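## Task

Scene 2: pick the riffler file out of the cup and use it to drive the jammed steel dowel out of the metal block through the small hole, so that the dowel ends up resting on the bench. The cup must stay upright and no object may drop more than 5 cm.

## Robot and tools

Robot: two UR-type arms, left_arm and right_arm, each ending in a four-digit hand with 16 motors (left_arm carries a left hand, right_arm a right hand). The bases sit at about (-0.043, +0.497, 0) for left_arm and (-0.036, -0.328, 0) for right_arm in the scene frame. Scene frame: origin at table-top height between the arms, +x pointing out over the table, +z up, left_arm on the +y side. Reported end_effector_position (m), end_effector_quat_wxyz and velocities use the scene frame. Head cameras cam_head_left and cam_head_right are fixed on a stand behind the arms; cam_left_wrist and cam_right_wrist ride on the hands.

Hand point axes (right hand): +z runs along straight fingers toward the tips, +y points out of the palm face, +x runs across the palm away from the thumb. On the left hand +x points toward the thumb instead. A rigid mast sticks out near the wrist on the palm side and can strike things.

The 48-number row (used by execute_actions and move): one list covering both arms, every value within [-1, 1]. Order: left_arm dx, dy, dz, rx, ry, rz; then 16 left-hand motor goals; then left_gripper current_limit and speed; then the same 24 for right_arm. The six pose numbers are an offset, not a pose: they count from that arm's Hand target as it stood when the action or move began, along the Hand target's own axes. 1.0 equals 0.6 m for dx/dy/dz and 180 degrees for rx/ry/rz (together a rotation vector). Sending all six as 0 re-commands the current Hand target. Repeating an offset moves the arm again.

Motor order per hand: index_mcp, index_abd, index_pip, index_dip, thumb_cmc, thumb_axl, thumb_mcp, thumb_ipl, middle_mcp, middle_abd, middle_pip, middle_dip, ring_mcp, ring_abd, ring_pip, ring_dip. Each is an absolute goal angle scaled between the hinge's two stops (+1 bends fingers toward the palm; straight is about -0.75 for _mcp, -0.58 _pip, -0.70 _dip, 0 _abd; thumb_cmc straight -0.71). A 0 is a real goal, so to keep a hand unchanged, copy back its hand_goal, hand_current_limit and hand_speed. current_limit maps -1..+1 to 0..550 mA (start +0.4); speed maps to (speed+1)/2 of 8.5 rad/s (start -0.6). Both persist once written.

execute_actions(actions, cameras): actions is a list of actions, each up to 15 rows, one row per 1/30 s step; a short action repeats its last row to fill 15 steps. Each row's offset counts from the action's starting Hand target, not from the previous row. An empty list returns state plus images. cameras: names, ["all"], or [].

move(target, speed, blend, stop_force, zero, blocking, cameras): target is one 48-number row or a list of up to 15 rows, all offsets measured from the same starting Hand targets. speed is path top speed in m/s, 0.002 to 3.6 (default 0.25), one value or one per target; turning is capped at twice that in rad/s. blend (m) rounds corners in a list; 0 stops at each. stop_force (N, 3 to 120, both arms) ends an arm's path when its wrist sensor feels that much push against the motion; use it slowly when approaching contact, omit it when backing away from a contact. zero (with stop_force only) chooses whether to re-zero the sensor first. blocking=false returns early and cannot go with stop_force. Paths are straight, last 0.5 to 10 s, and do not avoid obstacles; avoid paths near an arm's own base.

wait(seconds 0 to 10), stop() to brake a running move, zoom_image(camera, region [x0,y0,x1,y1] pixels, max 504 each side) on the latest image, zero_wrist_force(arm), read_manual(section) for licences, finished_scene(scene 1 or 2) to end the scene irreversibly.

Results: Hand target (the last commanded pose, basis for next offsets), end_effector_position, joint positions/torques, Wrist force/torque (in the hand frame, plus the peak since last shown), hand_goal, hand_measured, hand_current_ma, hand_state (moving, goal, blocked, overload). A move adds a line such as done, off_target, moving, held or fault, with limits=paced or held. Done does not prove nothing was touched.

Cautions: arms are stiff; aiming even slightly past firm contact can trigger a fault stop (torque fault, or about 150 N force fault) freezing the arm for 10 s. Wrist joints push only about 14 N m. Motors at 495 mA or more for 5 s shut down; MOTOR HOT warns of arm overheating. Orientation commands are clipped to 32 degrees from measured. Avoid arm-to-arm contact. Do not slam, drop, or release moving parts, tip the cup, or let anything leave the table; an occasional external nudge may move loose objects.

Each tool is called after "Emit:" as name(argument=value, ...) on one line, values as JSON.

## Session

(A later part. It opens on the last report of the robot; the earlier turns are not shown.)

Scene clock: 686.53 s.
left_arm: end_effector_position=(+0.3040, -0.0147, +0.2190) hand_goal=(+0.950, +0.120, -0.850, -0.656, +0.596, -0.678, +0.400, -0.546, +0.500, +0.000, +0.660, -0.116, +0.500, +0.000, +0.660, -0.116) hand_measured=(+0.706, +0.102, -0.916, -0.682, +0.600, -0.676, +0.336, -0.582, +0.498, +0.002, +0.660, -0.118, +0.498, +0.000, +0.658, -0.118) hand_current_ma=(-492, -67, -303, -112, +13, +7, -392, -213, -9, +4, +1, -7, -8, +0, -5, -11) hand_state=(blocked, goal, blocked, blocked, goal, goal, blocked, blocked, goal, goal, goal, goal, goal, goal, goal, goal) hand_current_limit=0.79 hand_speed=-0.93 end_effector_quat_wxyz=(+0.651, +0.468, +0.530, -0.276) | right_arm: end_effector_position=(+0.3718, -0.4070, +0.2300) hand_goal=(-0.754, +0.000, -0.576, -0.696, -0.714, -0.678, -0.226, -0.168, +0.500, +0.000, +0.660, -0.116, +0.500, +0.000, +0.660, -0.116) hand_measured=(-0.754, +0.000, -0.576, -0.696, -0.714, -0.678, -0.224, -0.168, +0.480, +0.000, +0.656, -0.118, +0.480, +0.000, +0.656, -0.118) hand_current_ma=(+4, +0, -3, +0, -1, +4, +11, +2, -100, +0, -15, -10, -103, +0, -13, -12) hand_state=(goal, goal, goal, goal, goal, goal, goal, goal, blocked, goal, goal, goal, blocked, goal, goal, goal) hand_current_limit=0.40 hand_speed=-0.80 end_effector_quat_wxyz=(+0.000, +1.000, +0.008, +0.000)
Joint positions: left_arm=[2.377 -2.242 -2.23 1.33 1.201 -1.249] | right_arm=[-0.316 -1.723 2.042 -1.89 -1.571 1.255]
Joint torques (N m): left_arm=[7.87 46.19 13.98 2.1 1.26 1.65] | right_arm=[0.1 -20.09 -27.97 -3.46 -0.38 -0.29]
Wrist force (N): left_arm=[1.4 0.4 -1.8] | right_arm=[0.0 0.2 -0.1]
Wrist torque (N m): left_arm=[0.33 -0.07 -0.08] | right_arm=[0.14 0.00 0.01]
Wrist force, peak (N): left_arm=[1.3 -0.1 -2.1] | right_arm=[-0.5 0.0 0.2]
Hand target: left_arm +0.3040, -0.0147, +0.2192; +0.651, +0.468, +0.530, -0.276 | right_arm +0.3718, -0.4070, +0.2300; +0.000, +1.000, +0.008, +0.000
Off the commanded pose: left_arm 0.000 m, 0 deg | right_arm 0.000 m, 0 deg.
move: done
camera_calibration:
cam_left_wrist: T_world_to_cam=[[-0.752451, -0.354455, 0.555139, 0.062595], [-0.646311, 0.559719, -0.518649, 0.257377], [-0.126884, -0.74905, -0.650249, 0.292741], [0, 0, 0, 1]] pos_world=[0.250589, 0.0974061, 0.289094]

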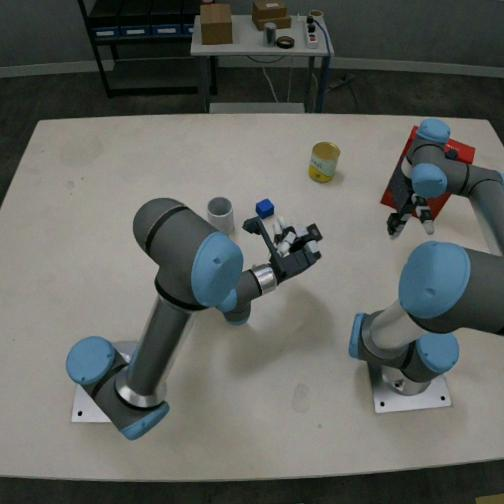

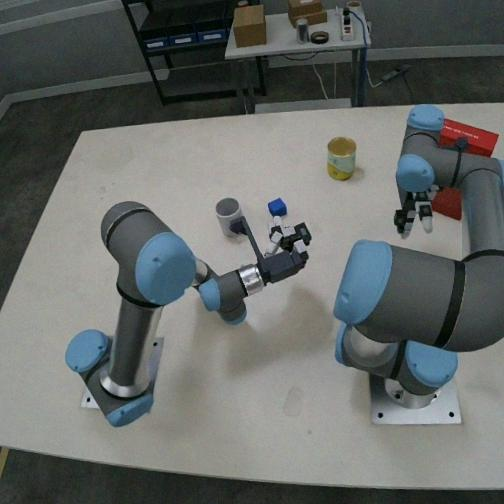

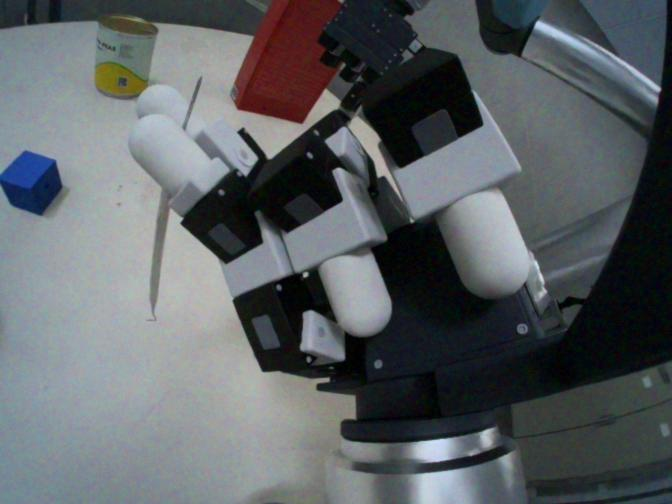

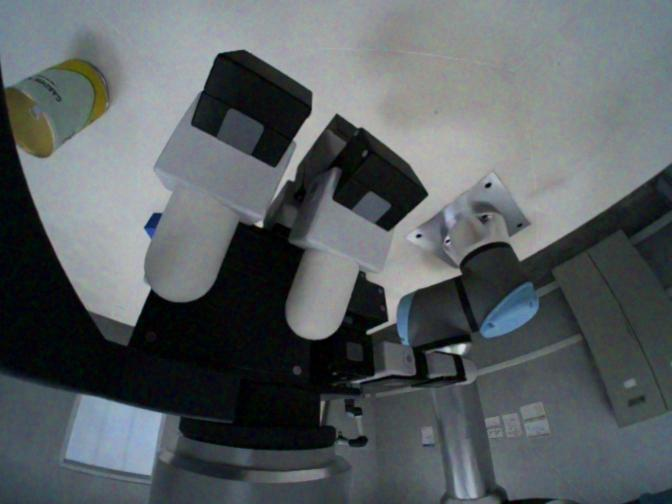

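Emit:
execute_actions(actions=[], cameras=["all"])

Scene clock: 733.37 s.
left_arm: end_effector_position=(+0.3040, -0.0147, +0.2192) hand_goal=(+0.950, +0.120, -0.850, -0.656, +0.596, -0.678, +0.400, -0.546, +0.500, +0.000, +0.660, -0.116, +0.500, +0.000, +0.660, -0.116) hand_measured=(+0.706, +0.102, -0.916, -0.682, +0.600, -0.676, +0.336, -0.582, +0.498, +0.002, +0.660, -0.118, +0.498, +0.000, +0.658, -0.118) hand_current_ma=(-492, -67, -303, -112, +13, +7, -392, -213, -9, +4, +1, -7, -8, +0, -5, -11) hand_state=(blocked, goal, blocked, blocked, goal, goal, blocked, blocked, goal, goal, goal, goal, goal, goal, goal, goal) hand_current_limit=0.79 hand_speed=-0.93 end_effector_quat_wxyz=(+0.651, +0.468, +0.530, -0.276) | right_arm: end_effector_position=(+0.3718, -0.4070, +0.2300) hand_goal=(-0.754, +0.000, -0.576, -0.696, -0.714, -0.678, -0.226, -0.168, +0.500, +0.000, +0.660, -0.116, +0.500, +0.000, +0.660, -0.116) hand_measured=(-0.754, +0.000, -0.576, -0.696, -0.714, -0.678, -0.224, -0.168, +0.480, +0.000, +0.656, -0.118, +0.480, +0.000, +0.656, -0.118) hand_current_ma=(+4, +0, -3, +0, -1, +4, +11, +2, -100, +0, -15, -10, -103, +0, -13, -12) hand_state=(goal, goal, goal, goal, goal, goal, goal, goal, blocked, goal, goal, goal, blocked, goal, goal, goal) hand_current_limit=0.40 hand_speed=-0.80 end_effector_quat_wxyz=(+0.000, +1.000, +0.008, +0.000)
Joint positions: left_arm=[2.377 -2.242 -2.23 1.33 1.201 -1.249] | right_arm=[-0.316 -1.723 2.042 -1.89 -1.571 1.255]
Joint velocities: within noise
Joint torques (N m): left_arm=[7.74 48.12 13.74 2.85 1.08 1.94] | right_arm=[0.82 -20.64 -27.37 -3.2 -0.47 -0.14]
Wrist force (N): left_arm=[1.4 0.3 -1.8] | right_arm=[-0.2 0.1 -0.1]
Wrist torque (N m): left_arm=[0.32 -0.07 -0.08] | right_arm=[0.14 0.02 -0.01]
Wrist force, peak (N): left_arm=[1.3 0.4 -2.1] | right_arm=[-0.6 0.1 0.1]
Hand target: left_arm +0.3040, -0.0147, +0.2192; +0.651, +0.468, +0.530, -0.276 | right_arm +0.3718, -0.4070, +0.2300; +0.000, +1.000, +0.008, +0.000
Off the commanded pose: left_arm 0.000 m, 0 deg | right_arm 0.000 m, 0 deg.
camera_calibration:
cam_left_wrist: T_world_to_cam=[[-0.752659, -0.354362, 0.554917, 0.0625909], [-0.64613, 0.559555, -0.519051, 0.257566], [-0.126575, -0.749216, -0.650118, 0.292771], [0, 0, 0, 1]] pos_world=[0.250588, 0.0974067, 0.289293]

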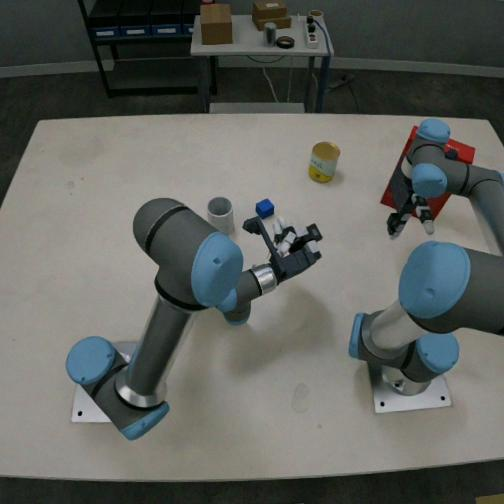

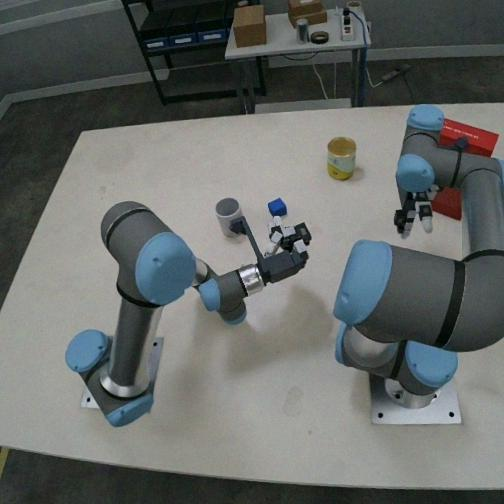

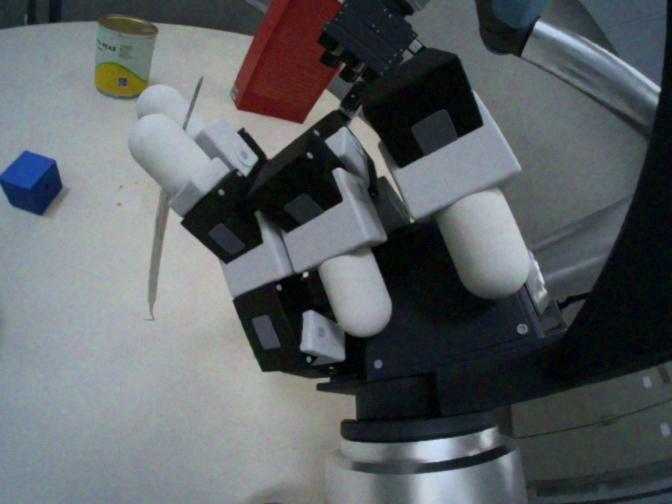

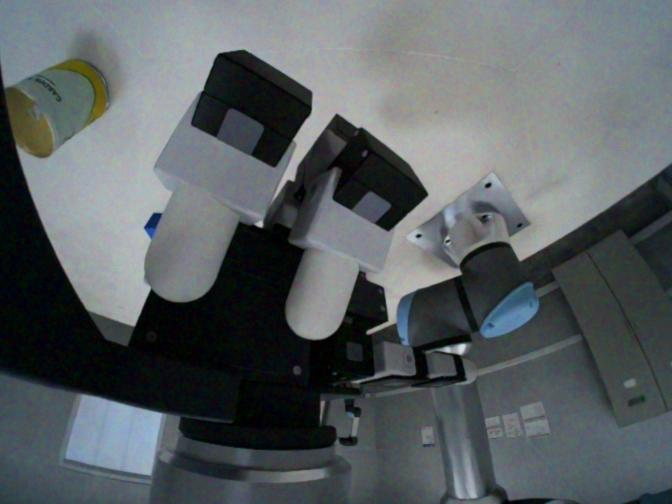

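Emit:
zoom_image(camera="cam_head_right", region=[230, 180, 350, 300])

Emit:
zoom_image(camera="cam_head_left", region=[220, 180, 340, 300])

Emit:
zoom_image(camera="cam_left_wrist", region=[80, 40, 280, 340])

Scaled by 4.200 from the camera's 504x504 image, which has a finer 720x720 frame.

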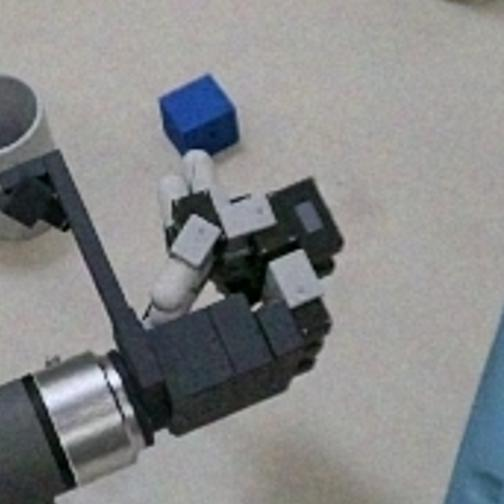

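Scaled by 4.200 from the camera's 504x504 image, which has a finer 720x720 frame.

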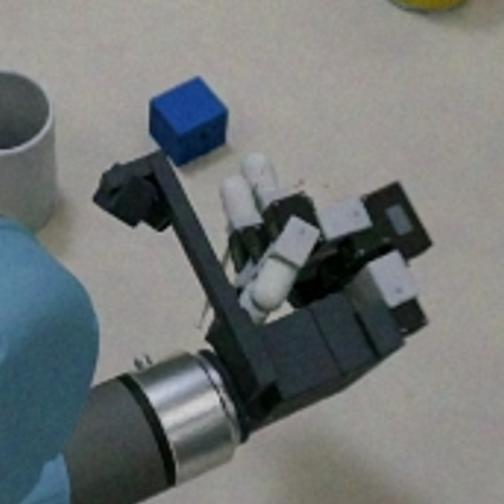

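Scaled by 1.680 from the camera's 672x504 image, which has a finer 960x720 frame.

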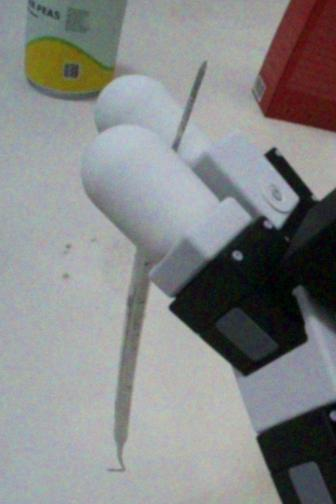

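Emit:
move(target=[0.0287,0.0175,0.2258,-0.0308,-0.0725,-0.0522, 0.95,0.12,-0.85,-0.656,0.596,-0.678,0.40,-0.546,0.5,0,0.66,-0.116,0.5,0,0.66,-0.116,0.79,-0.93, 0,0,0,0,0,0, -0.754,0,-0.576,-0.696,-0.714,-0.678,-0.226,-0.168,0.5,0,0.66,-0.116,0.5,0,0.66,-0.116,0.4,-0.8], speed=0.12, cameras=["all"])

Scene clock: 826.93 s.
left_arm: end_effector_position=(+0.3763, -0.1303, +0.2061) hand_goal=(+0.950, +0.120, -0.850, -0.656, +0.596, -0.678, +0.400, -0.546, +0.500, +0.000, +0.660, -0.116, +0.500, +0.000, +0.660, -0.116) hand_measured=(+0.708, +0.100, -0.916, -0.682, +0.604, -0.676, +0.336, -0.582, +0.500, +0.002, +0.660, -0.118, +0.500, +0.000, +0.658, -0.118) hand_current_ma=(-492, -74, -300, -110, +30, +8, -384, -213, -2, +3, +1, -7, -2, +0, -5, -11) hand_state=(blocked, goal, blocked, blocked, goal, goal, blocked, blocked, goal, goal, goal, goal, goal, goal, goal, goal) hand_current_limit=0.79 hand_speed=-0.93 end_effector_quat_wxyz=(+0.704, +0.357, +0.502, -0.354) | right_arm: end_effector_position=(+0.3718, -0.4070, +0.2300) hand_goal=(-0.754, +0.000, -0.576, -0.696, -0.714, -0.678, -0.226, -0.168, +0.500, +0.000, +0.660, -0.116, +0.500, +0.000, +0.660, -0.116) hand_measured=(-0.754, +0.000, -0.576, -0.696, -0.714, -0.678, -0.224, -0.168, +0.480, +0.000, +0.656, -0.118, +0.480, +0.000, +0.656, -0.118) hand_current_ma=(+4, +0, -3, +0, -1, +4, +11, +2, -100, +0, -15, -10, -103, +0, -13, -12) hand_state=(goal, goal, goal, goal, goal, goal, goal, goal, blocked, goal, goal, goal, blocked, goal, goal, goal) hand_current_limit=0.40 hand_speed=-0.80 end_effector_quat_wxyz=(+0.000, +1.000, +0.008, +0.000)
Joint positions: left_arm=[2.286 -2.524 -1.693 1.326 1.34 -1.477] | right_arm=[-0.316 -1.723 2.042 -1.89 -1.571 1.255]
Joint torques (N m): left_arm=[7.03 45.68 16.24 2.38 -0.71 0.16] | right_arm=[-0.43 -21.21 -27.56 -3.4 -0.45 -0.26]
Wrist force (N): left_arm=[1.4 0.6 -2.3] | right_arm=[-0.1 0.2 0.1]
Wrist torque (N m): left_arm=[0.33 -0.08 -0.18] | right_arm=[0.13 0.00 0.00]
Wrist force, peak (N): left_arm=[1.2 0.5 -2.9] | right_arm=[-0.4 0.2 -0.2]
Hand target: left_arm +0.3764, -0.1303, +0.2061; +0.704, +0.357, +0.502, -0.354 | right_arm +0.3718, -0.4070, +0.2300; +0.000, +1.000, +0.008, +0.000
Off the commanded pose: left_arm 0.000 m, 0 deg | right_arm 0.000 m, 0 deg.
move: done
camera_calibration:
cam_left_wrist: T_world_to_cam=[[-0.721707, -0.188794, 0.665955, 0.0703339], [-0.679494, 0.376715, -0.629582, 0.373633], [-0.132014, -0.906886, -0.400162, 0.136756], [0, 0, 0, 1]] pos_world=[0.322695, -0.0034528, 0.243118]

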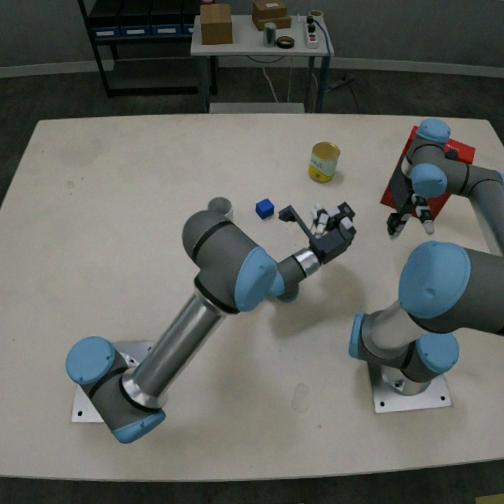

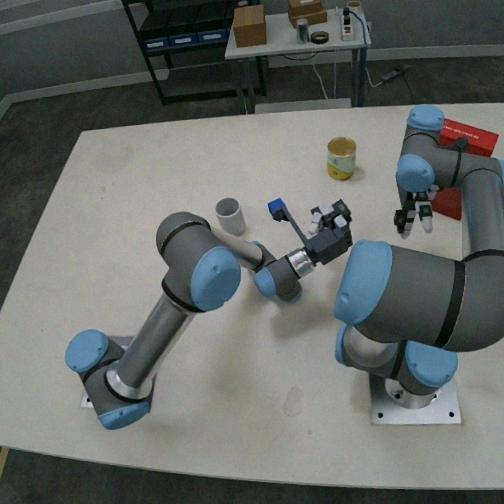

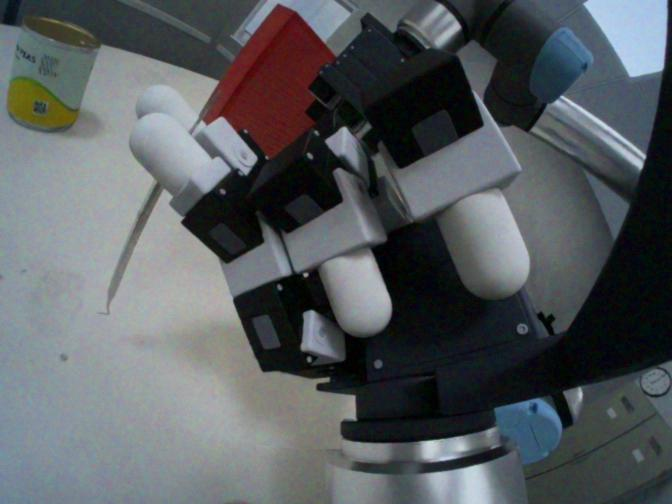

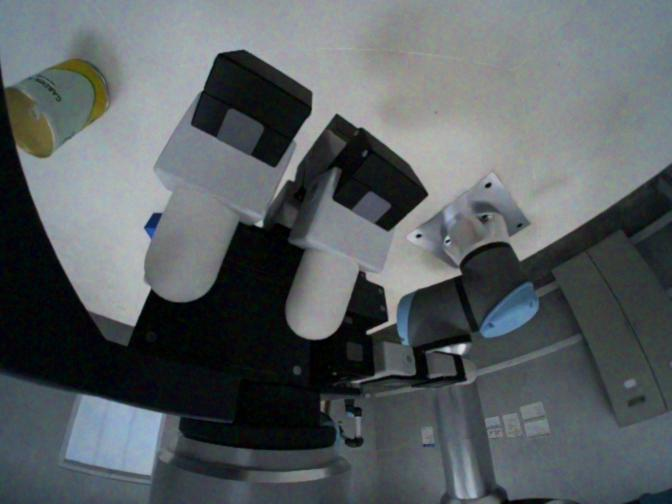

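Emit:
zoom_image(camera="cam_left_wrist", region=[80, 60, 280, 340])

Emit:
zoom_image(camera="cam_head_left", region=[260, 180, 380, 300])

Emit:
zoom_image(camera="cam_head_right", region=[260, 180, 380, 300])

Scaled by 1.800 from the camera's 672x504 image, which has a finer 960x720 frame.

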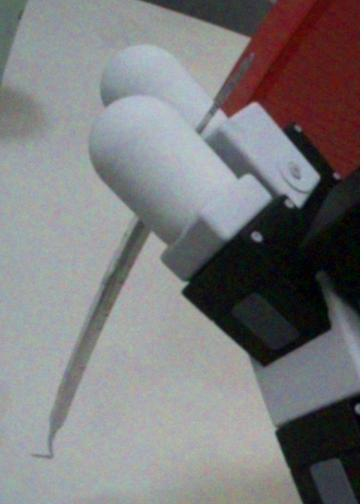

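Scaled by 4.200 from the camera's 504x504 image, which has a finer 720x720 frame.

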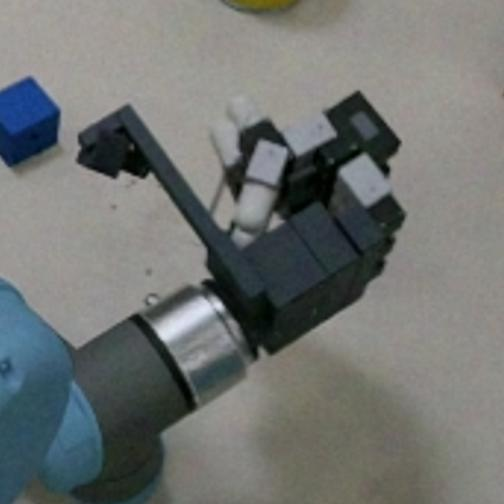

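Scaled by 4.200 from the camera's 504x504 image, which has a finer 720x720 frame.

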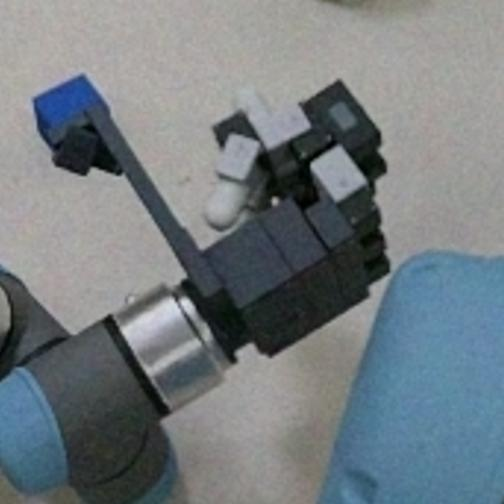

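Emit:
move(target=[-0.048,0.0074,0.0121,0,0,0, 0.95,0.12,-0.85,-0.656,0.596,-0.678,0.40,-0.546,0.5,0,0.66,-0.116,0.5,0,0.66,-0.116,0.79,-0.93, 0.2137,-0.1283,-0.05,0.4706,-0.2521,0.5180, 0.55,0.12,-0.85,-0.655,0.597,-0.677,0.07,-0.545,0.5,0,0.66,-0.116,0.5,0,0.66,-0.116,0.4,-0.8], speed=0.25, cameras=["all"])

Scene clock: 955.97 s.
left_arm: end_effector_position=(+0.3764, -0.1303, +0.2362) hand_goal=(+0.950, +0.120, -0.850, -0.656, +0.596, -0.678, +0.400, -0.546, +0.500, +0.000, +0.660, -0.116, +0.500, +0.000, +0.660, -0.116) hand_measured=(+0.708, +0.100, -0.916, -0.682, +0.604, -0.676, +0.336, -0.582, +0.500, +0.002, +0.660, -0.118, +0.500, +0.000, +0.658, -0.118) hand_current_ma=(-492, -74, -300, -110, +30, +8, -384, -213, -2, +3, +1, -7, -2, +0, -5, -11) hand_state=(blocked, goal, blocked, blocked, goal, goal, blocked, blocked, goal, goal, goal, goal, goal, goal, goal, goal) hand_current_limit=0.79 hand_speed=-0.93 end_effector_quat_wxyz=(+0.704, +0.357, +0.502, -0.354) | right_arm: end_effector_position=(+0.4987, -0.3281, +0.2600) hand_goal=(+0.550, +0.120, -0.850, -0.656, +0.596, -0.678, +0.070, -0.546, +0.500, +0.000, +0.660, -0.116, +0.500, +0.000, +0.660, -0.116) hand_measured=(+0.544, +0.122, -0.848, -0.660, +0.602, -0.678, +0.072, -0.544, +0.494, +0.000, +0.656, -0.118, +0.494, +0.000, +0.658, -0.118) hand_current_ma=(-25, +4, +6, -14, +26, +4, +9, +16, -25, +0, -14, -10, -26, +0, -12, -12) hand_state=(goal, goal, goal, goal, goal, goal, goal, goal, goal, goal, goal, goal, goal, goal, goal, goal) hand_current_limit=0.40 hand_speed=-0.80 end_effector_quat_wxyz=(+0.580, -0.397, +0.638, +0.316)
Joint positions: left_arm=[2.286 -2.462 -1.708 1.279 1.34 -1.477] | right_arm=[-0.714 -1.22 1.78 -1.177 -0.223 2.118]
Joint torques (N m): left_arm=[8.35 45.17 6.57 2.29 -1.65 -1.72] | right_arm=[9.8 -29.25 -23.11 0.29 2.35 -2.36]
Wrist force (N): left_arm=[1.3 0.7 -2.2] | right_arm=[-0.9 -1.2 0.6]
Wrist torque (N m): left_arm=[0.34 -0.07 -0.20] | right_arm=[-0.12 -0.21 -0.22]
Wrist force, peak (N): left_arm=[1.4 0.5 -2.6] | right_arm=[-0.6 -1.7 1.0]
Hand target: left_arm +0.3764, -0.1303, +0.2361; +0.704, +0.357, +0.502, -0.354 | right_arm +0.4988, -0.3280, +0.2600; +0.580, -0.396, +0.638, +0.316
Off the commanded pose: left_arm 0.000 m, 0 deg | right_arm 0.000 m, 0 deg.
move: done
camera_calibration:
cam_left_wrist: T_world_to_cam=[[-0.721692, -0.188807, 0.665967, 0.0504247], [-0.679527, 0.376592, -0.629619, 0.392739], [-0.131922, -0.906934, -0.400083, 0.148775], [0, 0, 0, 1]] pos_world=[0.322895, -0.00345277, 0.273218]
cam_right_wrist: T_world_to_cam=[[-0.512842, 0.39035, 0.764605, 0.223624], [0.0740189, -0.867224, 0.492386, -0.510717], [0.855286, 0.309111, 0.415855, -0.313129], [0, 0, 0, 1]] pos_world=[0.420302, -0.433405, 0.210702]

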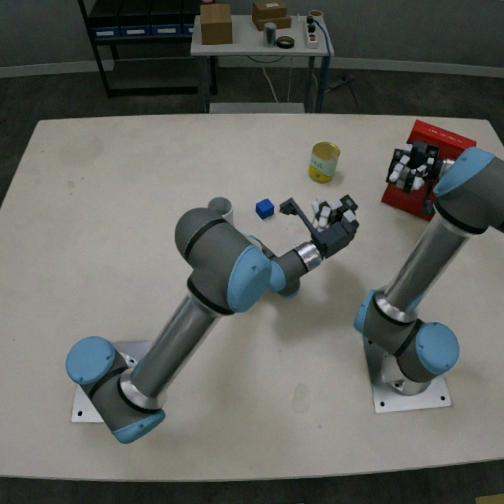

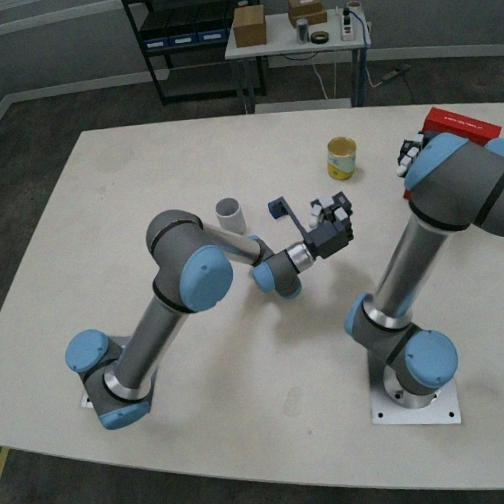

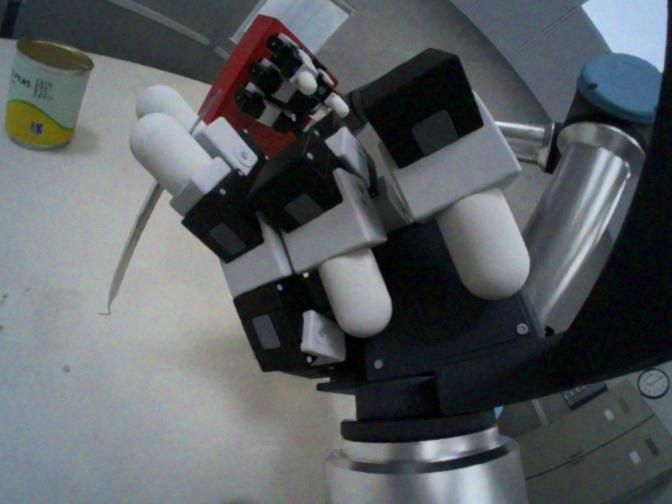

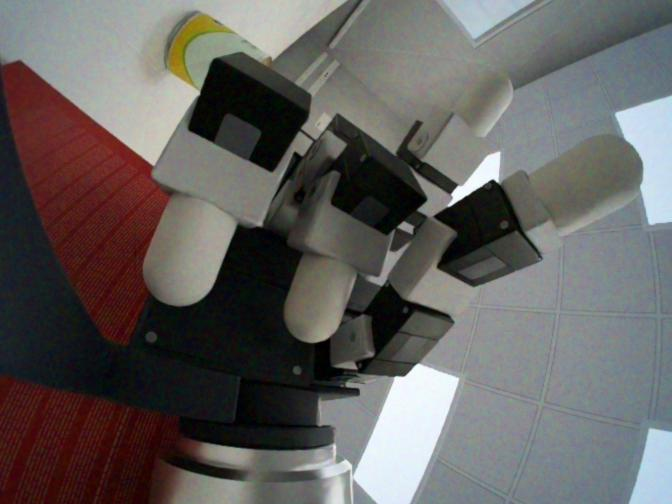

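Emit:
move(target=[0,0,0,0,0,0, 0.95,0.12,-0.85,-0.656,0.596,-0.678,0.40,-0.546,0.5,0,0.66,-0.116,0.5,0,0.66,-0.116,0.79,-0.93, 0.1587,0.1192,0.3505,0,0,0, 0.55,0.12,-0.85,-0.655,0.597,-0.677,0.07,-0.545,0.5,0,0.66,-0.116,0.5,0,0.66,-0.116,0.4,-0.8], speed=0.15, cameras=["all"])

Scene clock: 980.77 s.
left_arm: end_effector_position=(+0.3764, -0.1303, +0.2361) hand_goal=(+0.950, +0.120, -0.850, -0.656, +0.596, -0.678, +0.400, -0.546, +0.500, +0.000, +0.660, -0.116, +0.500, +0.000, +0.660, -0.116) hand_measured=(+0.708, +0.100, -0.916, -0.682, +0.604, -0.676, +0.336, -0.582, +0.500, +0.002, +0.660, -0.118, +0.500, +0.000, +0.658, -0.118) hand_current_ma=(-492, -74, -300, -110, +30, +8, -384, -213, -2, +3, +1, -7, -2, +0, -5, -11) hand_state=(blocked, goal, blocked, blocked, goal, goal, blocked, blocked, goal, goal, goal, goal, goal, goal, goal, goal) hand_current_limit=0.79 hand_speed=-0.93 end_effector_quat_wxyz=(+0.704, +0.357, +0.502, -0.354) | right_arm: end_effector_position=(+0.5380, -0.1251, +0.1349) hand_goal=(+0.550, +0.120, -0.850, -0.656, +0.596, -0.678, +0.070, -0.546, +0.500, +0.000, +0.660, -0.116, +0.500, +0.000, +0.660, -0.116) hand_measured=(+0.546, +0.122, -0.848, -0.660, +0.602, -0.678, +0.072, -0.544, +0.496, +0.000, +0.658, -0.118, +0.496, +0.000, +0.658, -0.118) hand_current_ma=(-15, +6, +6, -14, +29, +4, +9, +14, -16, +0, -13, -10, -16, +0, -11, -12) hand_state=(goal, goal, goal, goal, goal, goal, goal, goal, goal, goal, goal, goal, goal, goal, goal, goal) hand_current_limit=0.40 hand_speed=-0.80 end_effector_quat_wxyz=(+0.580, -0.396, +0.638, +0.316)
Joint positions: left_arm=[2.286 -2.462 -1.708 1.279 1.34 -1.477] | right_arm=[-0.34 -0.687 1.905 -3.763 -0.229 4.071]
Joint torques (N m): left_arm=[7.14 35.25 16.09 2.23 -1.59 -1.78] | right_arm=[11.55 -18.38 12.31 -2.66 3.09 1.45]
Wrist force (N): left_arm=[1.4 0.7 -2.2] | right_arm=[-0.1 -1.4 0.4]
Wrist torque (N m): left_arm=[0.34 -0.07 -0.19] | right_arm=[-0.15 -0.33 -0.14]
Wrist force, peak (N): left_arm=[1.3 0.7 -2.3] | right_arm=[0.1 -1.1 2.2]
Hand target: left_arm +0.3764, -0.1303, +0.2361; +0.704, +0.357, +0.502, -0.354 | right_arm +0.5379, -0.1250, +0.1348; +0.580, -0.396, +0.638, +0.316
Off the commanded pose: left_arm 0.000 m, 0 deg | right_arm 0.000 m, 0 deg.
move: done
camera_calibration:
cam_left_wrist: T_world_to_cam=[[-0.721646, -0.188832, 0.66601, 0.0504646], [-0.679576, 0.37658, -0.629574, 0.39268], [-0.131922, -0.906934, -0.400084, 0.148736], [0, 0, 0, 1]] pos_world=[0.322895, -0.00345286, 0.273118]
cam_right_wrist: T_world_to_cam=[[-0.513057, 0.390374, 0.764448, 0.260332], [0.0737662, -0.867249, 0.492379, -0.275815], [0.855179, 0.309009, 0.416152, -0.357341], [0, 0, 0, 1]] pos_world=[0.459502, -0.230406, 0.085503]

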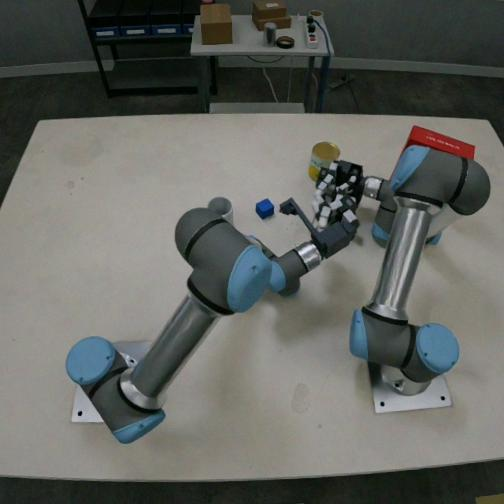

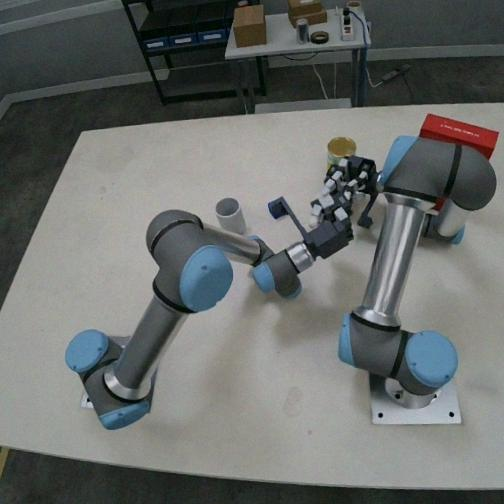

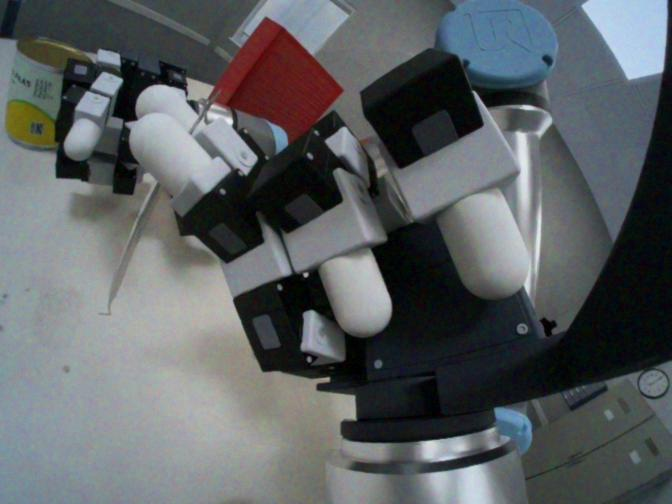

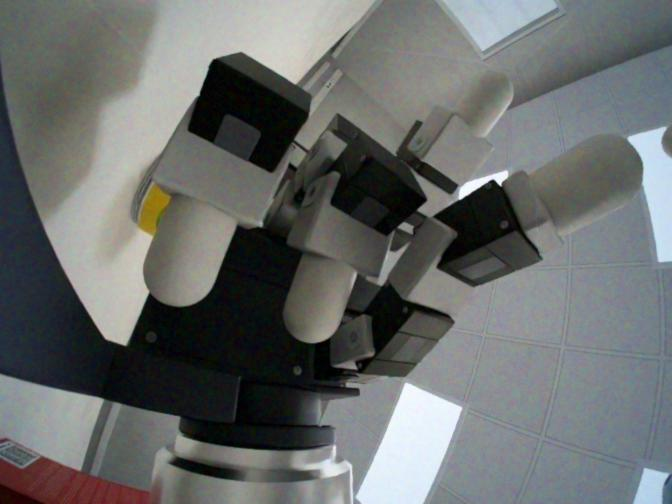

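Emit:
move(target=[0,0,0,0,0,0, 0.95,0.12,-0.85,-0.656,0.596,-0.678,0.40,-0.546,0.5,0,0.66,-0.116,0.5,0,0.66,-0.116,0.79,-0.93, 0,0.1,0,0,0,0, 0.55,0.12,-0.85,-0.655,0.597,-0.677,0.07,-0.545,0.5,0,0.66,-0.116,0.5,0,0.66,-0.116,0.4,-0.8], speed=0.08, stop_force=4, cameras=["cam_left_wrist","cam_right_wrist"])

Scene clock: 989.50 s.
left_arm: end_effector_position=(+0.3764, -0.1303, +0.2361) hand_goal=(+0.950, +0.120, -0.850, -0.656, +0.596, -0.678, +0.400, -0.546, +0.500, +0.000, +0.660, -0.116, +0.500, +0.000, +0.660, -0.116) hand_measured=(+0.708, +0.100, -0.916, -0.682, +0.604, -0.676, +0.336, -0.582, +0.500, +0.002, +0.660, -0.118, +0.500, +0.000, +0.658, -0.118) hand_current_ma=(-492, -74, -300, -110, +30, +8, -384, -213, -2, +3, +1, -7, -2, +0, -5, -11) hand_state=(blocked, goal, blocked, blocked, goal, goal, blocked, blocked, goal, goal, goal, goal, goal, goal, goal, goal) hand_current_limit=0.79 hand_speed=-0.93 end_effector_quat_wxyz=(+0.704, +0.357, +0.502, -0.354) | right_arm: end_effector_position=(+0.5300, -0.1203, +0.1354) hand_goal=(+0.550, +0.120, -0.850, -0.656, +0.596, -0.678, +0.070, -0.546, +0.500, +0.000, +0.660, -0.116, +0.500, +0.000, +0.660, -0.116) hand_measured=(+0.548, +0.122, -0.848, -0.660, +0.602, -0.678, +0.072, -0.544, +0.496, +0.000, +0.658, -0.118, +0.496, +0.000, +0.658, -0.118) hand_current_ma=(-13, +6, +5, -14, +30, +4, +8, +14, -15, +0, -11, -10, -15, +0, -10, -12) hand_state=(goal, goal, goal, goal, goal, goal, goal, goal, goal, goal, goal, goal, goal, goal, goal, goal) hand_current_limit=0.40 hand_speed=-0.80 end_effector_quat_wxyz=(+0.580, -0.397, +0.637, +0.316)
Joint positions: left_arm=[2.286 -2.462 -1.708 1.279 1.34 -1.477] | right_arm=[-0.336 -0.695 1.929 -3.786 -0.232 4.077]
Joint torques (N m): left_arm=[7.79 34.49 17.01 2.32 -1.45 -1.35] | right_arm=[0.16 -45.6 -5.08 -1.88 1.02 0.12]
Wrist force (N): left_arm=[1.2 0.6 -2.0] | right_arm=[-0.2 -1.4 0.7]
Wrist torque (N m): left_arm=[0.31 -0.05 -0.20] | right_arm=[-0.18 -0.32 -0.14]
Wrist force, peak (N): left_arm=[1.3 0.7 -2.3] | right_arm=[0.0 -2.8 1.2]
Hand target: left_arm +0.3764, -0.1303, +0.2361; +0.704, +0.357, +0.502, -0.354 | right_arm +0.5300, -0.1203, +0.1354; +0.580, -0.397, +0.637, +0.316 (not the last commanded pose)
Off the commanded pose: left_arm 0.000 m, 0 deg | right_arm 0.051 m, 0 deg.
FORCE FAULT: contact force on the right arm reached its limit, and that arm stopped. The contact can be on any part of that arm, not only on its tool. That arm's remaining commands of this call were not run. That arm is still stopped at the end of this call. That arm stays stopped for about 10 more seconds. Until then a move that you send moves the other arm only, and its call returns only when the move has ended. Once the stop has ended, the next robot result says so. If the stop ends while you think or write, that arm runs what you send next, counted from a new Hand target: where the arm stands when the stop ends. While its stop runs, that arm, its gripper or tool too, takes no new command. Until it ends, the stop uses up actions while you think or wait. An arm that is not stopped still takes commands.
move: fault (right_arm)
camera_calibration:
cam_left_wrist: T_world_to_cam=[[-0.721646, -0.188832, 0.66601, 0.0504646], [-0.679576, 0.37658, -0.629574, 0.39268], [-0.131922, -0.906934, -0.400084, 0.148736], [0, 0, 0, 1]] pos_world=[0.322895, -0.00345286, 0.273118]
cam_right_wrist: T_world_to_cam=[[-0.514025, 0.390535, 0.763715, 0.254572], [0.0740409, -0.86682, 0.493093, -0.271549], [0.854574, 0.310008, 0.416651, -0.351921], [0, 0, 0, 1]] pos_world=[0.451705, -0.225704, 0.0861069]
Images, in order (width x height): cam_left_wrist 672x504, cam_right_wrist 672x504.

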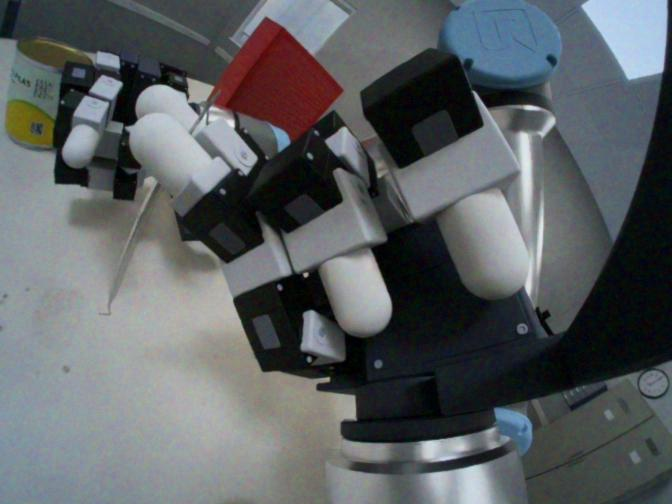

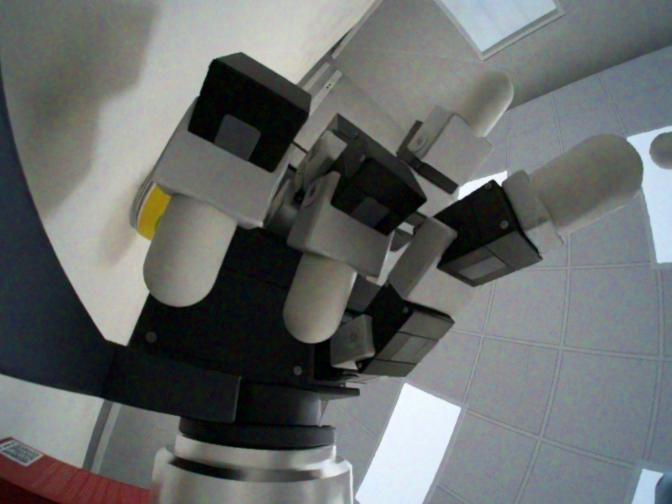

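Emit:
wait(seconds=5)

Scene clock: 1025.97 s.
left_arm: end_effector_position=(+0.3764, -0.1303, +0.2361) hand_goal=(+0.950, +0.120, -0.850, -0.656, +0.596, -0.678, +0.400, -0.546, +0.500, +0.000, +0.660, -0.116, +0.500, +0.000, +0.660, -0.116) hand_measured=(+0.708, +0.100, -0.916, -0.682, +0.604, -0.676, +0.336, -0.582, +0.500, +0.002, +0.660, -0.118, +0.500, +0.000, +0.658, -0.118) hand_current_ma=(-492, -74, -300, -110, +30, +8, -384, -213, -2, +3, +1, -7, -2, +0, -5, -11) hand_state=(blocked, goal, blocked, blocked, goal, goal, blocked, blocked, goal, goal, goal, goal, goal, goal, goal, goal) hand_current_limit=0.79 hand_speed=-0.93 end_effector_quat_wxyz=(+0.704, +0.357, +0.502, -0.354) | right_arm: end_effector_position=(+0.5300, -0.1203, +0.1354) hand_goal=(+0.550, +0.120, -0.850, -0.656, +0.596, -0.678, +0.070, -0.546, +0.500, +0.000, +0.660, -0.116, +0.500, +0.000, +0.660, -0.116) hand_measured=(+0.548, +0.122, -0.848, -0.660, +0.602, -0.678, +0.072, -0.544, +0.496, +0.000, +0.658, -0.118, +0.496, +0.000, +0.658, -0.118) hand_current_ma=(-13, +6, +5, -14, +30, +4, +8, +14, -15, +0, -11, -10, -15, +0, -10, -12) hand_state=(goal, goal, goal, goal, goal, goal, goal, goal, goal, goal, goal, goal, goal, goal, goal, goal) hand_current_limit=0.40 hand_speed=-0.80 end_effector_quat_wxyz=(+0.580, -0.397, +0.637, +0.316)
Joint positions: left_arm=[2.286 -2.462 -1.708 1.279 1.34 -1.477] | right_arm=[-0.336 -0.695 1.929 -3.786 -0.232 4.077]
Joint torques (N m): left_arm=[7.19 35.47 16.65 2.15 -1.14 -1.18] | right_arm=[-0.28 -46.09 -8.34 -1.44 1 0.18]
Wrist force (N): left_arm=[1.4 0.6 -2.2] | right_arm=[-0.1 -1.8 0.7]
Wrist torque (N m): left_arm=[0.32 -0.08 -0.19] | right_arm=[-0.22 -0.33 -0.14]
Wrist force, peak (N): left_arm=[1.5 0.8 -2.3] | right_arm=[-0.1 -2.1 0.9]
Hand target: left_arm +0.3764, -0.1303, +0.2361; +0.704, +0.357, +0.502, -0.354 | right_arm +0.5300, -0.1203, +0.1354; +0.580, -0.397, +0.637, +0.316 (not the last commanded pose)
Off the commanded pose: left_arm 0.000 m, 0 deg | right_arm 0.051 m, 0 deg.
FORCE FAULT, CONTINUED: the right arm's stop, for the force fault that an earlier result reported, is over. The rest of the stop counts as 19 of the actions that you can send in this scene. During its stop the right arm's controller moved it back a little. That arm's target is now where it stood when the stop ended, not its last command. That arm accepts commands again.
wait: 5.00 s; at rest from the start

Emit:
move(target=[[0,0,0,0,0,0, 0.95,0.12,-0.85,-0.656,0.596,-0.678,0.40,-0.546,0.5,0,0.66,-0.116,0.5,0,0.66,-0.116,0.79,-0.93, -0.0826,-0.0048,-0.0108,0,0,0, 0.55,0.12,-0.85,-0.655,0.597,-0.677,0.07,-0.545,0.5,0,0.66,-0.116,0.5,0,0.66,-0.116,0.4,-0.8],[0,0,0,0,0,0, 0.95,0.12,-0.85,-0.656,0.596,-0.678,0.40,-0.546,0.5,0,0.66,-0.116,0.5,0,0.66,-0.116,0.79,-0.93, -0.2433,-0.1938,-0.1818,0,0,0, 0.55,0.12,-0.85,-0.655,0.597,-0.677,0.07,-0.545,0.5,0,0.66,-0.116,0.5,0,0.66,-0.116,0.4,-0.8],[0,0,0,0,0,0, 0.95,0.12,-0.85,-0.656,0.596,-0.678,0.40,-0.546,0.5,0,0.66,-0.116,0.5,0,0.66,-0.116,0.79,-0.93, -0.2647,-0.2360,-0.2582,-0.4706,0.2521,-0.5180, 0.55,0.12,-0.85,-0.655,0.597,-0.677,0.07,-0.545,0.5,0,0.66,-0.116,0.5,0,0.66,-0.116,0.4,-0.8]], speed=[0.06,0.15,0.3], blend=0.02)

Scene clock: 1091.27 s.
left_arm: end_effector_position=(+0.3764, -0.1303, +0.2361) hand_goal=(+0.950, +0.120, -0.850, -0.656, +0.596, -0.678, +0.400, -0.546, +0.500, +0.000, +0.660, -0.116, +0.500, +0.000, +0.660, -0.116) hand_measured=(+0.708, +0.100, -0.916, -0.682, +0.604, -0.676, +0.336, -0.582, +0.500, +0.002, +0.660, -0.118, +0.500, +0.000, +0.658, -0.118) hand_current_ma=(-492, -74, -300, -110, +30, +8, -384, -213, -2, +3, +1, -7, -2, +0, -5, -11) hand_state=(blocked, goal, blocked, blocked, goal, goal, blocked, blocked, goal, goal, goal, goal, goal, goal, goal, goal) hand_current_limit=0.79 hand_speed=-0.93 end_effector_quat_wxyz=(+0.704, +0.357, +0.502, -0.354) | right_arm: end_effector_position=(+0.5798, -0.3004, +0.3207) hand_goal=(+0.550, +0.120, -0.850, -0.656, +0.596, -0.678, +0.070, -0.546, +0.500, +0.000, +0.660, -0.116, +0.500, +0.000, +0.660, -0.116) hand_measured=(+0.542, +0.122, -0.850, -0.660, +0.598, -0.678, +0.072, -0.544, +0.494, +0.000, +0.658, -0.118, +0.494, +0.000, +0.658, -0.118) hand_current_ma=(-37, +6, +1, -14, +11, +4, +9, +14, -28, +0, -11, -10, -29, +0, -10, -12) hand_state=(goal, goal, goal, goal, goal, goal, goal, goal, goal, goal, goal, goal, goal, goal, goal, goal) hand_current_limit=0.40 hand_speed=-0.80 end_effector_quat_wxyz=(+0.000, +1.000, +0.008, +0.001)
Joint positions: left_arm=[2.286 -2.462 -1.708 1.279 1.34 -1.477] | right_arm=[-0.047 -1.232 1.266 -1.606 -1.571 1.523]
Joint torques (N m): left_arm=[6.74 35.5 16.73 2.11 -1.38 -0.8] | right_arm=[-6.32 -41.01 -20.7 -3.75 -1.38 -0.19]
Wrist force (N): left_arm=[1.3 0.7 -2.2] | right_arm=[-0.2 0.1 -0.2]
Wrist torque (N m): left_arm=[0.33 -0.07 -0.20] | right_arm=[0.23 -0.01 -0.05]
Wrist force, peak (N): left_arm=[1.4 0.7 -2.4] | right_arm=[-1.3 -1.8 0.6]
Hand target: left_arm +0.3764, -0.1303, +0.2361; +0.704, +0.357, +0.502, -0.354 | right_arm +0.5799, -0.3005, +0.3207; +0.000, +1.000, +0.008, +0.001
Off the commanded pose: left_arm 0.000 m, 0 deg | right_arm 0.000 m, 0 deg.
move: done

Emit:
move(target=[-0.0959,0.0148,0.0241,0,0,0, 0.95,0.12,-0.85,-0.656,0.596,-0.678,0.40,-0.546,0.5,0,0.66,-0.116,0.5,0,0.66,-0.116,0.79,-0.93, 0,-0.1667,-0.0333,0.2219,-0.3897,0.2410, 0.55,0.12,-0.85,-0.655,0.597,-0.677,0.07,-0.545,0.5,0,0.66,-0.116,0.5,0,0.66,-0.116,0.4,-0.8], speed=0.25, cameras=["all"])

Scene clock: 1109.93 s.
left_arm: end_effector_position=(+0.3764, -0.1303, +0.2735) hand_goal=(+0.950, +0.120, -0.850, -0.656, +0.596, -0.678, +0.400, -0.546, +0.500, +0.000, +0.660, -0.116, +0.500, +0.000, +0.660, -0.116) hand_measured=(+0.708, +0.100, -0.916, -0.682, +0.604, -0.676, +0.336, -0.582, +0.500, +0.002, +0.660, -0.118, +0.500, +0.000, +0.658, -0.118) hand_current_ma=(-492, -74, -300, -110, +30, +8, -384, -213, -2, +3, +1, -7, -2, +0, -5, -11) hand_state=(blocked, goal, blocked, blocked, goal, goal, blocked, blocked, goal, goal, goal, goal, goal, goal, goal, goal) hand_current_limit=0.79 hand_speed=-0.93 end_effector_quat_wxyz=(+0.704, +0.357, +0.502, -0.354) | right_arm: end_effector_position=(+0.5785, -0.2433, +0.3319) hand_goal=(+0.550, +0.120, -0.850, -0.656, +0.596, -0.678, +0.070, -0.546, +0.500, +0.000, +0.660, -0.116, +0.500, +0.000, +0.660, -0.116) hand_measured=(+0.542, +0.122, -0.850, -0.660, +0.602, -0.678, +0.072, -0.544, +0.494, +0.000, +0.658, -0.118, +0.494, +0.000, +0.658, -0.118) hand_current_ma=(-37, +7, +1, -14, +23, +4, +10, +14, -29, +0, -11, -10, -31, +0, -10, -12) hand_state=(goal, goal, goal, goal, goal, goal, goal, goal, goal, goal, goal, goal, goal, goal, goal, goal) hand_current_limit=0.40 hand_speed=-0.80 end_effector_quat_wxyz=(-0.190, +0.900, -0.203, -0.336)
Joint positions: left_arm=[2.286 -2.388 -1.719 1.216 1.34 -1.477] | right_arm=[-0.132 -0.642 0.273 -0.511 -1.144 1.742]
Joint torques (N m): left_arm=[6.7 35.15 8.13 2.31 -1.66 -1.89] | right_arm=[11.17 -59.58 -22.88 -0.89 -1.52 0.7]
Wrist force (N): left_arm=[1.4 0.7 -2.0] | right_arm=[-0.1 -0.4 0.1]
Wrist torque (N m): left_arm=[0.33 -0.07 -0.19] | right_arm=[0.14 -0.24 -0.14]
Wrist force, peak (N): left_arm=[1.3 0.7 -2.4] | right_arm=[-2.5 -1.8 -0.2]
Hand target: left_arm +0.3764, -0.1303, +0.2733; +0.704, +0.357, +0.502, -0.354 (not the last commanded pose) | right_arm +0.5785, -0.2432, +0.3319; -0.190, +0.900, -0.203, -0.336 (not the last commanded pose)
Off the commanded pose: left_arm 0.023 m, 0 deg | right_arm 0.044 m, 39 deg.
move: held (right_arm; a check stopped the path), off_target (left_arm; braked when a check withheld steps of right_arm); limits=held
pose unreachable (right arm): on one or more control steps of this call, first in action 0 (counted from 0), this arm could not follow its commanded pose, so it was not sent that pose on those steps. It may still have moved: this result reports where it is.
cause: moving toward the commanded pose would bring a part of the arm too close to another arm (a part of this arm just beyond joint 2 (shoulder lift) and a part of the left arm just beyond its joint 6 (wrist 3), along the way the arms are being sent, or toward where that arm still pushes).
camera_calibration:
cam_left_wrist: T_world_to_cam=[[-0.721692, -0.188807, 0.665967, 0.0256507], [-0.679527, 0.376592, -0.629619, 0.416161], [-0.131922, -0.906934, -0.400083, 0.163658], [0, 0, 0, 1]] pos_world=[0.322895, -0.00345277, 0.310418]
cam_right_wrist: T_world_to_cam=[[-0.842872, -0.316521, 0.435179, 0.304716], [0.408378, 0.150382, 0.900341, -0.559674], [-0.35042, 0.936589, 0.00250762, 0.549916], [0, 0, 0, 1]] pos_world=[0.678096, -0.334432, 0.369912]

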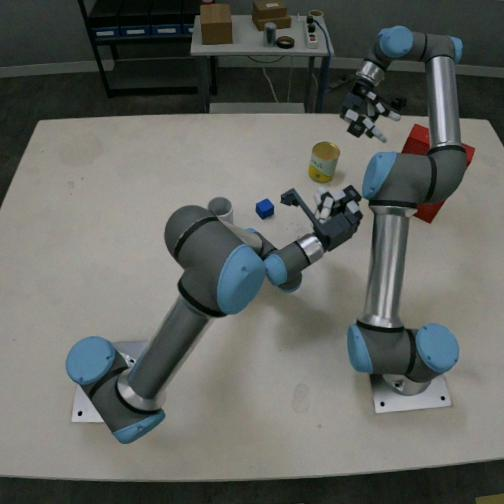

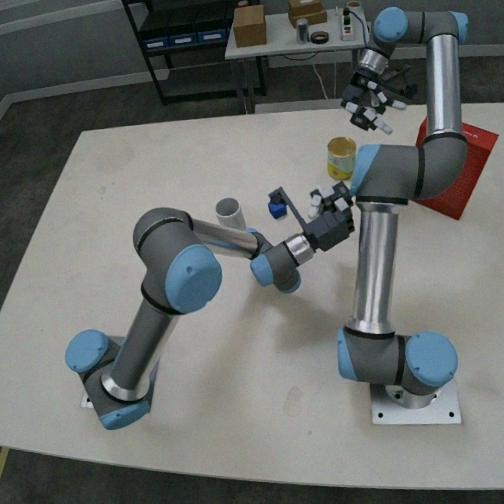

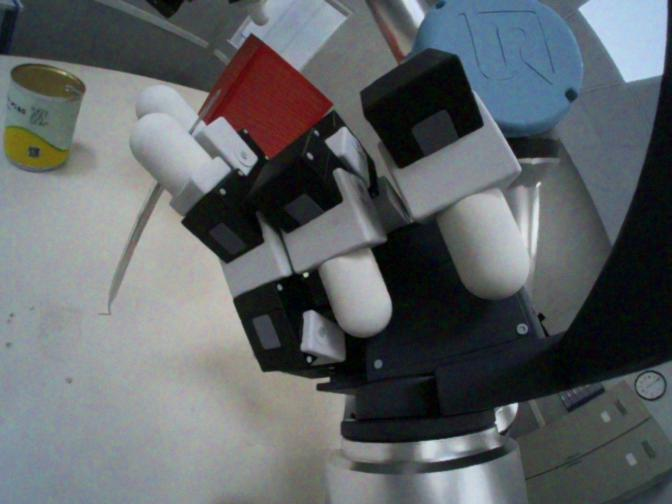

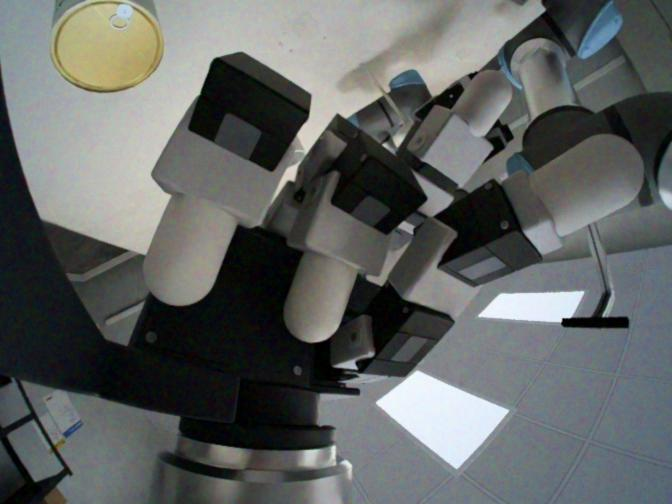

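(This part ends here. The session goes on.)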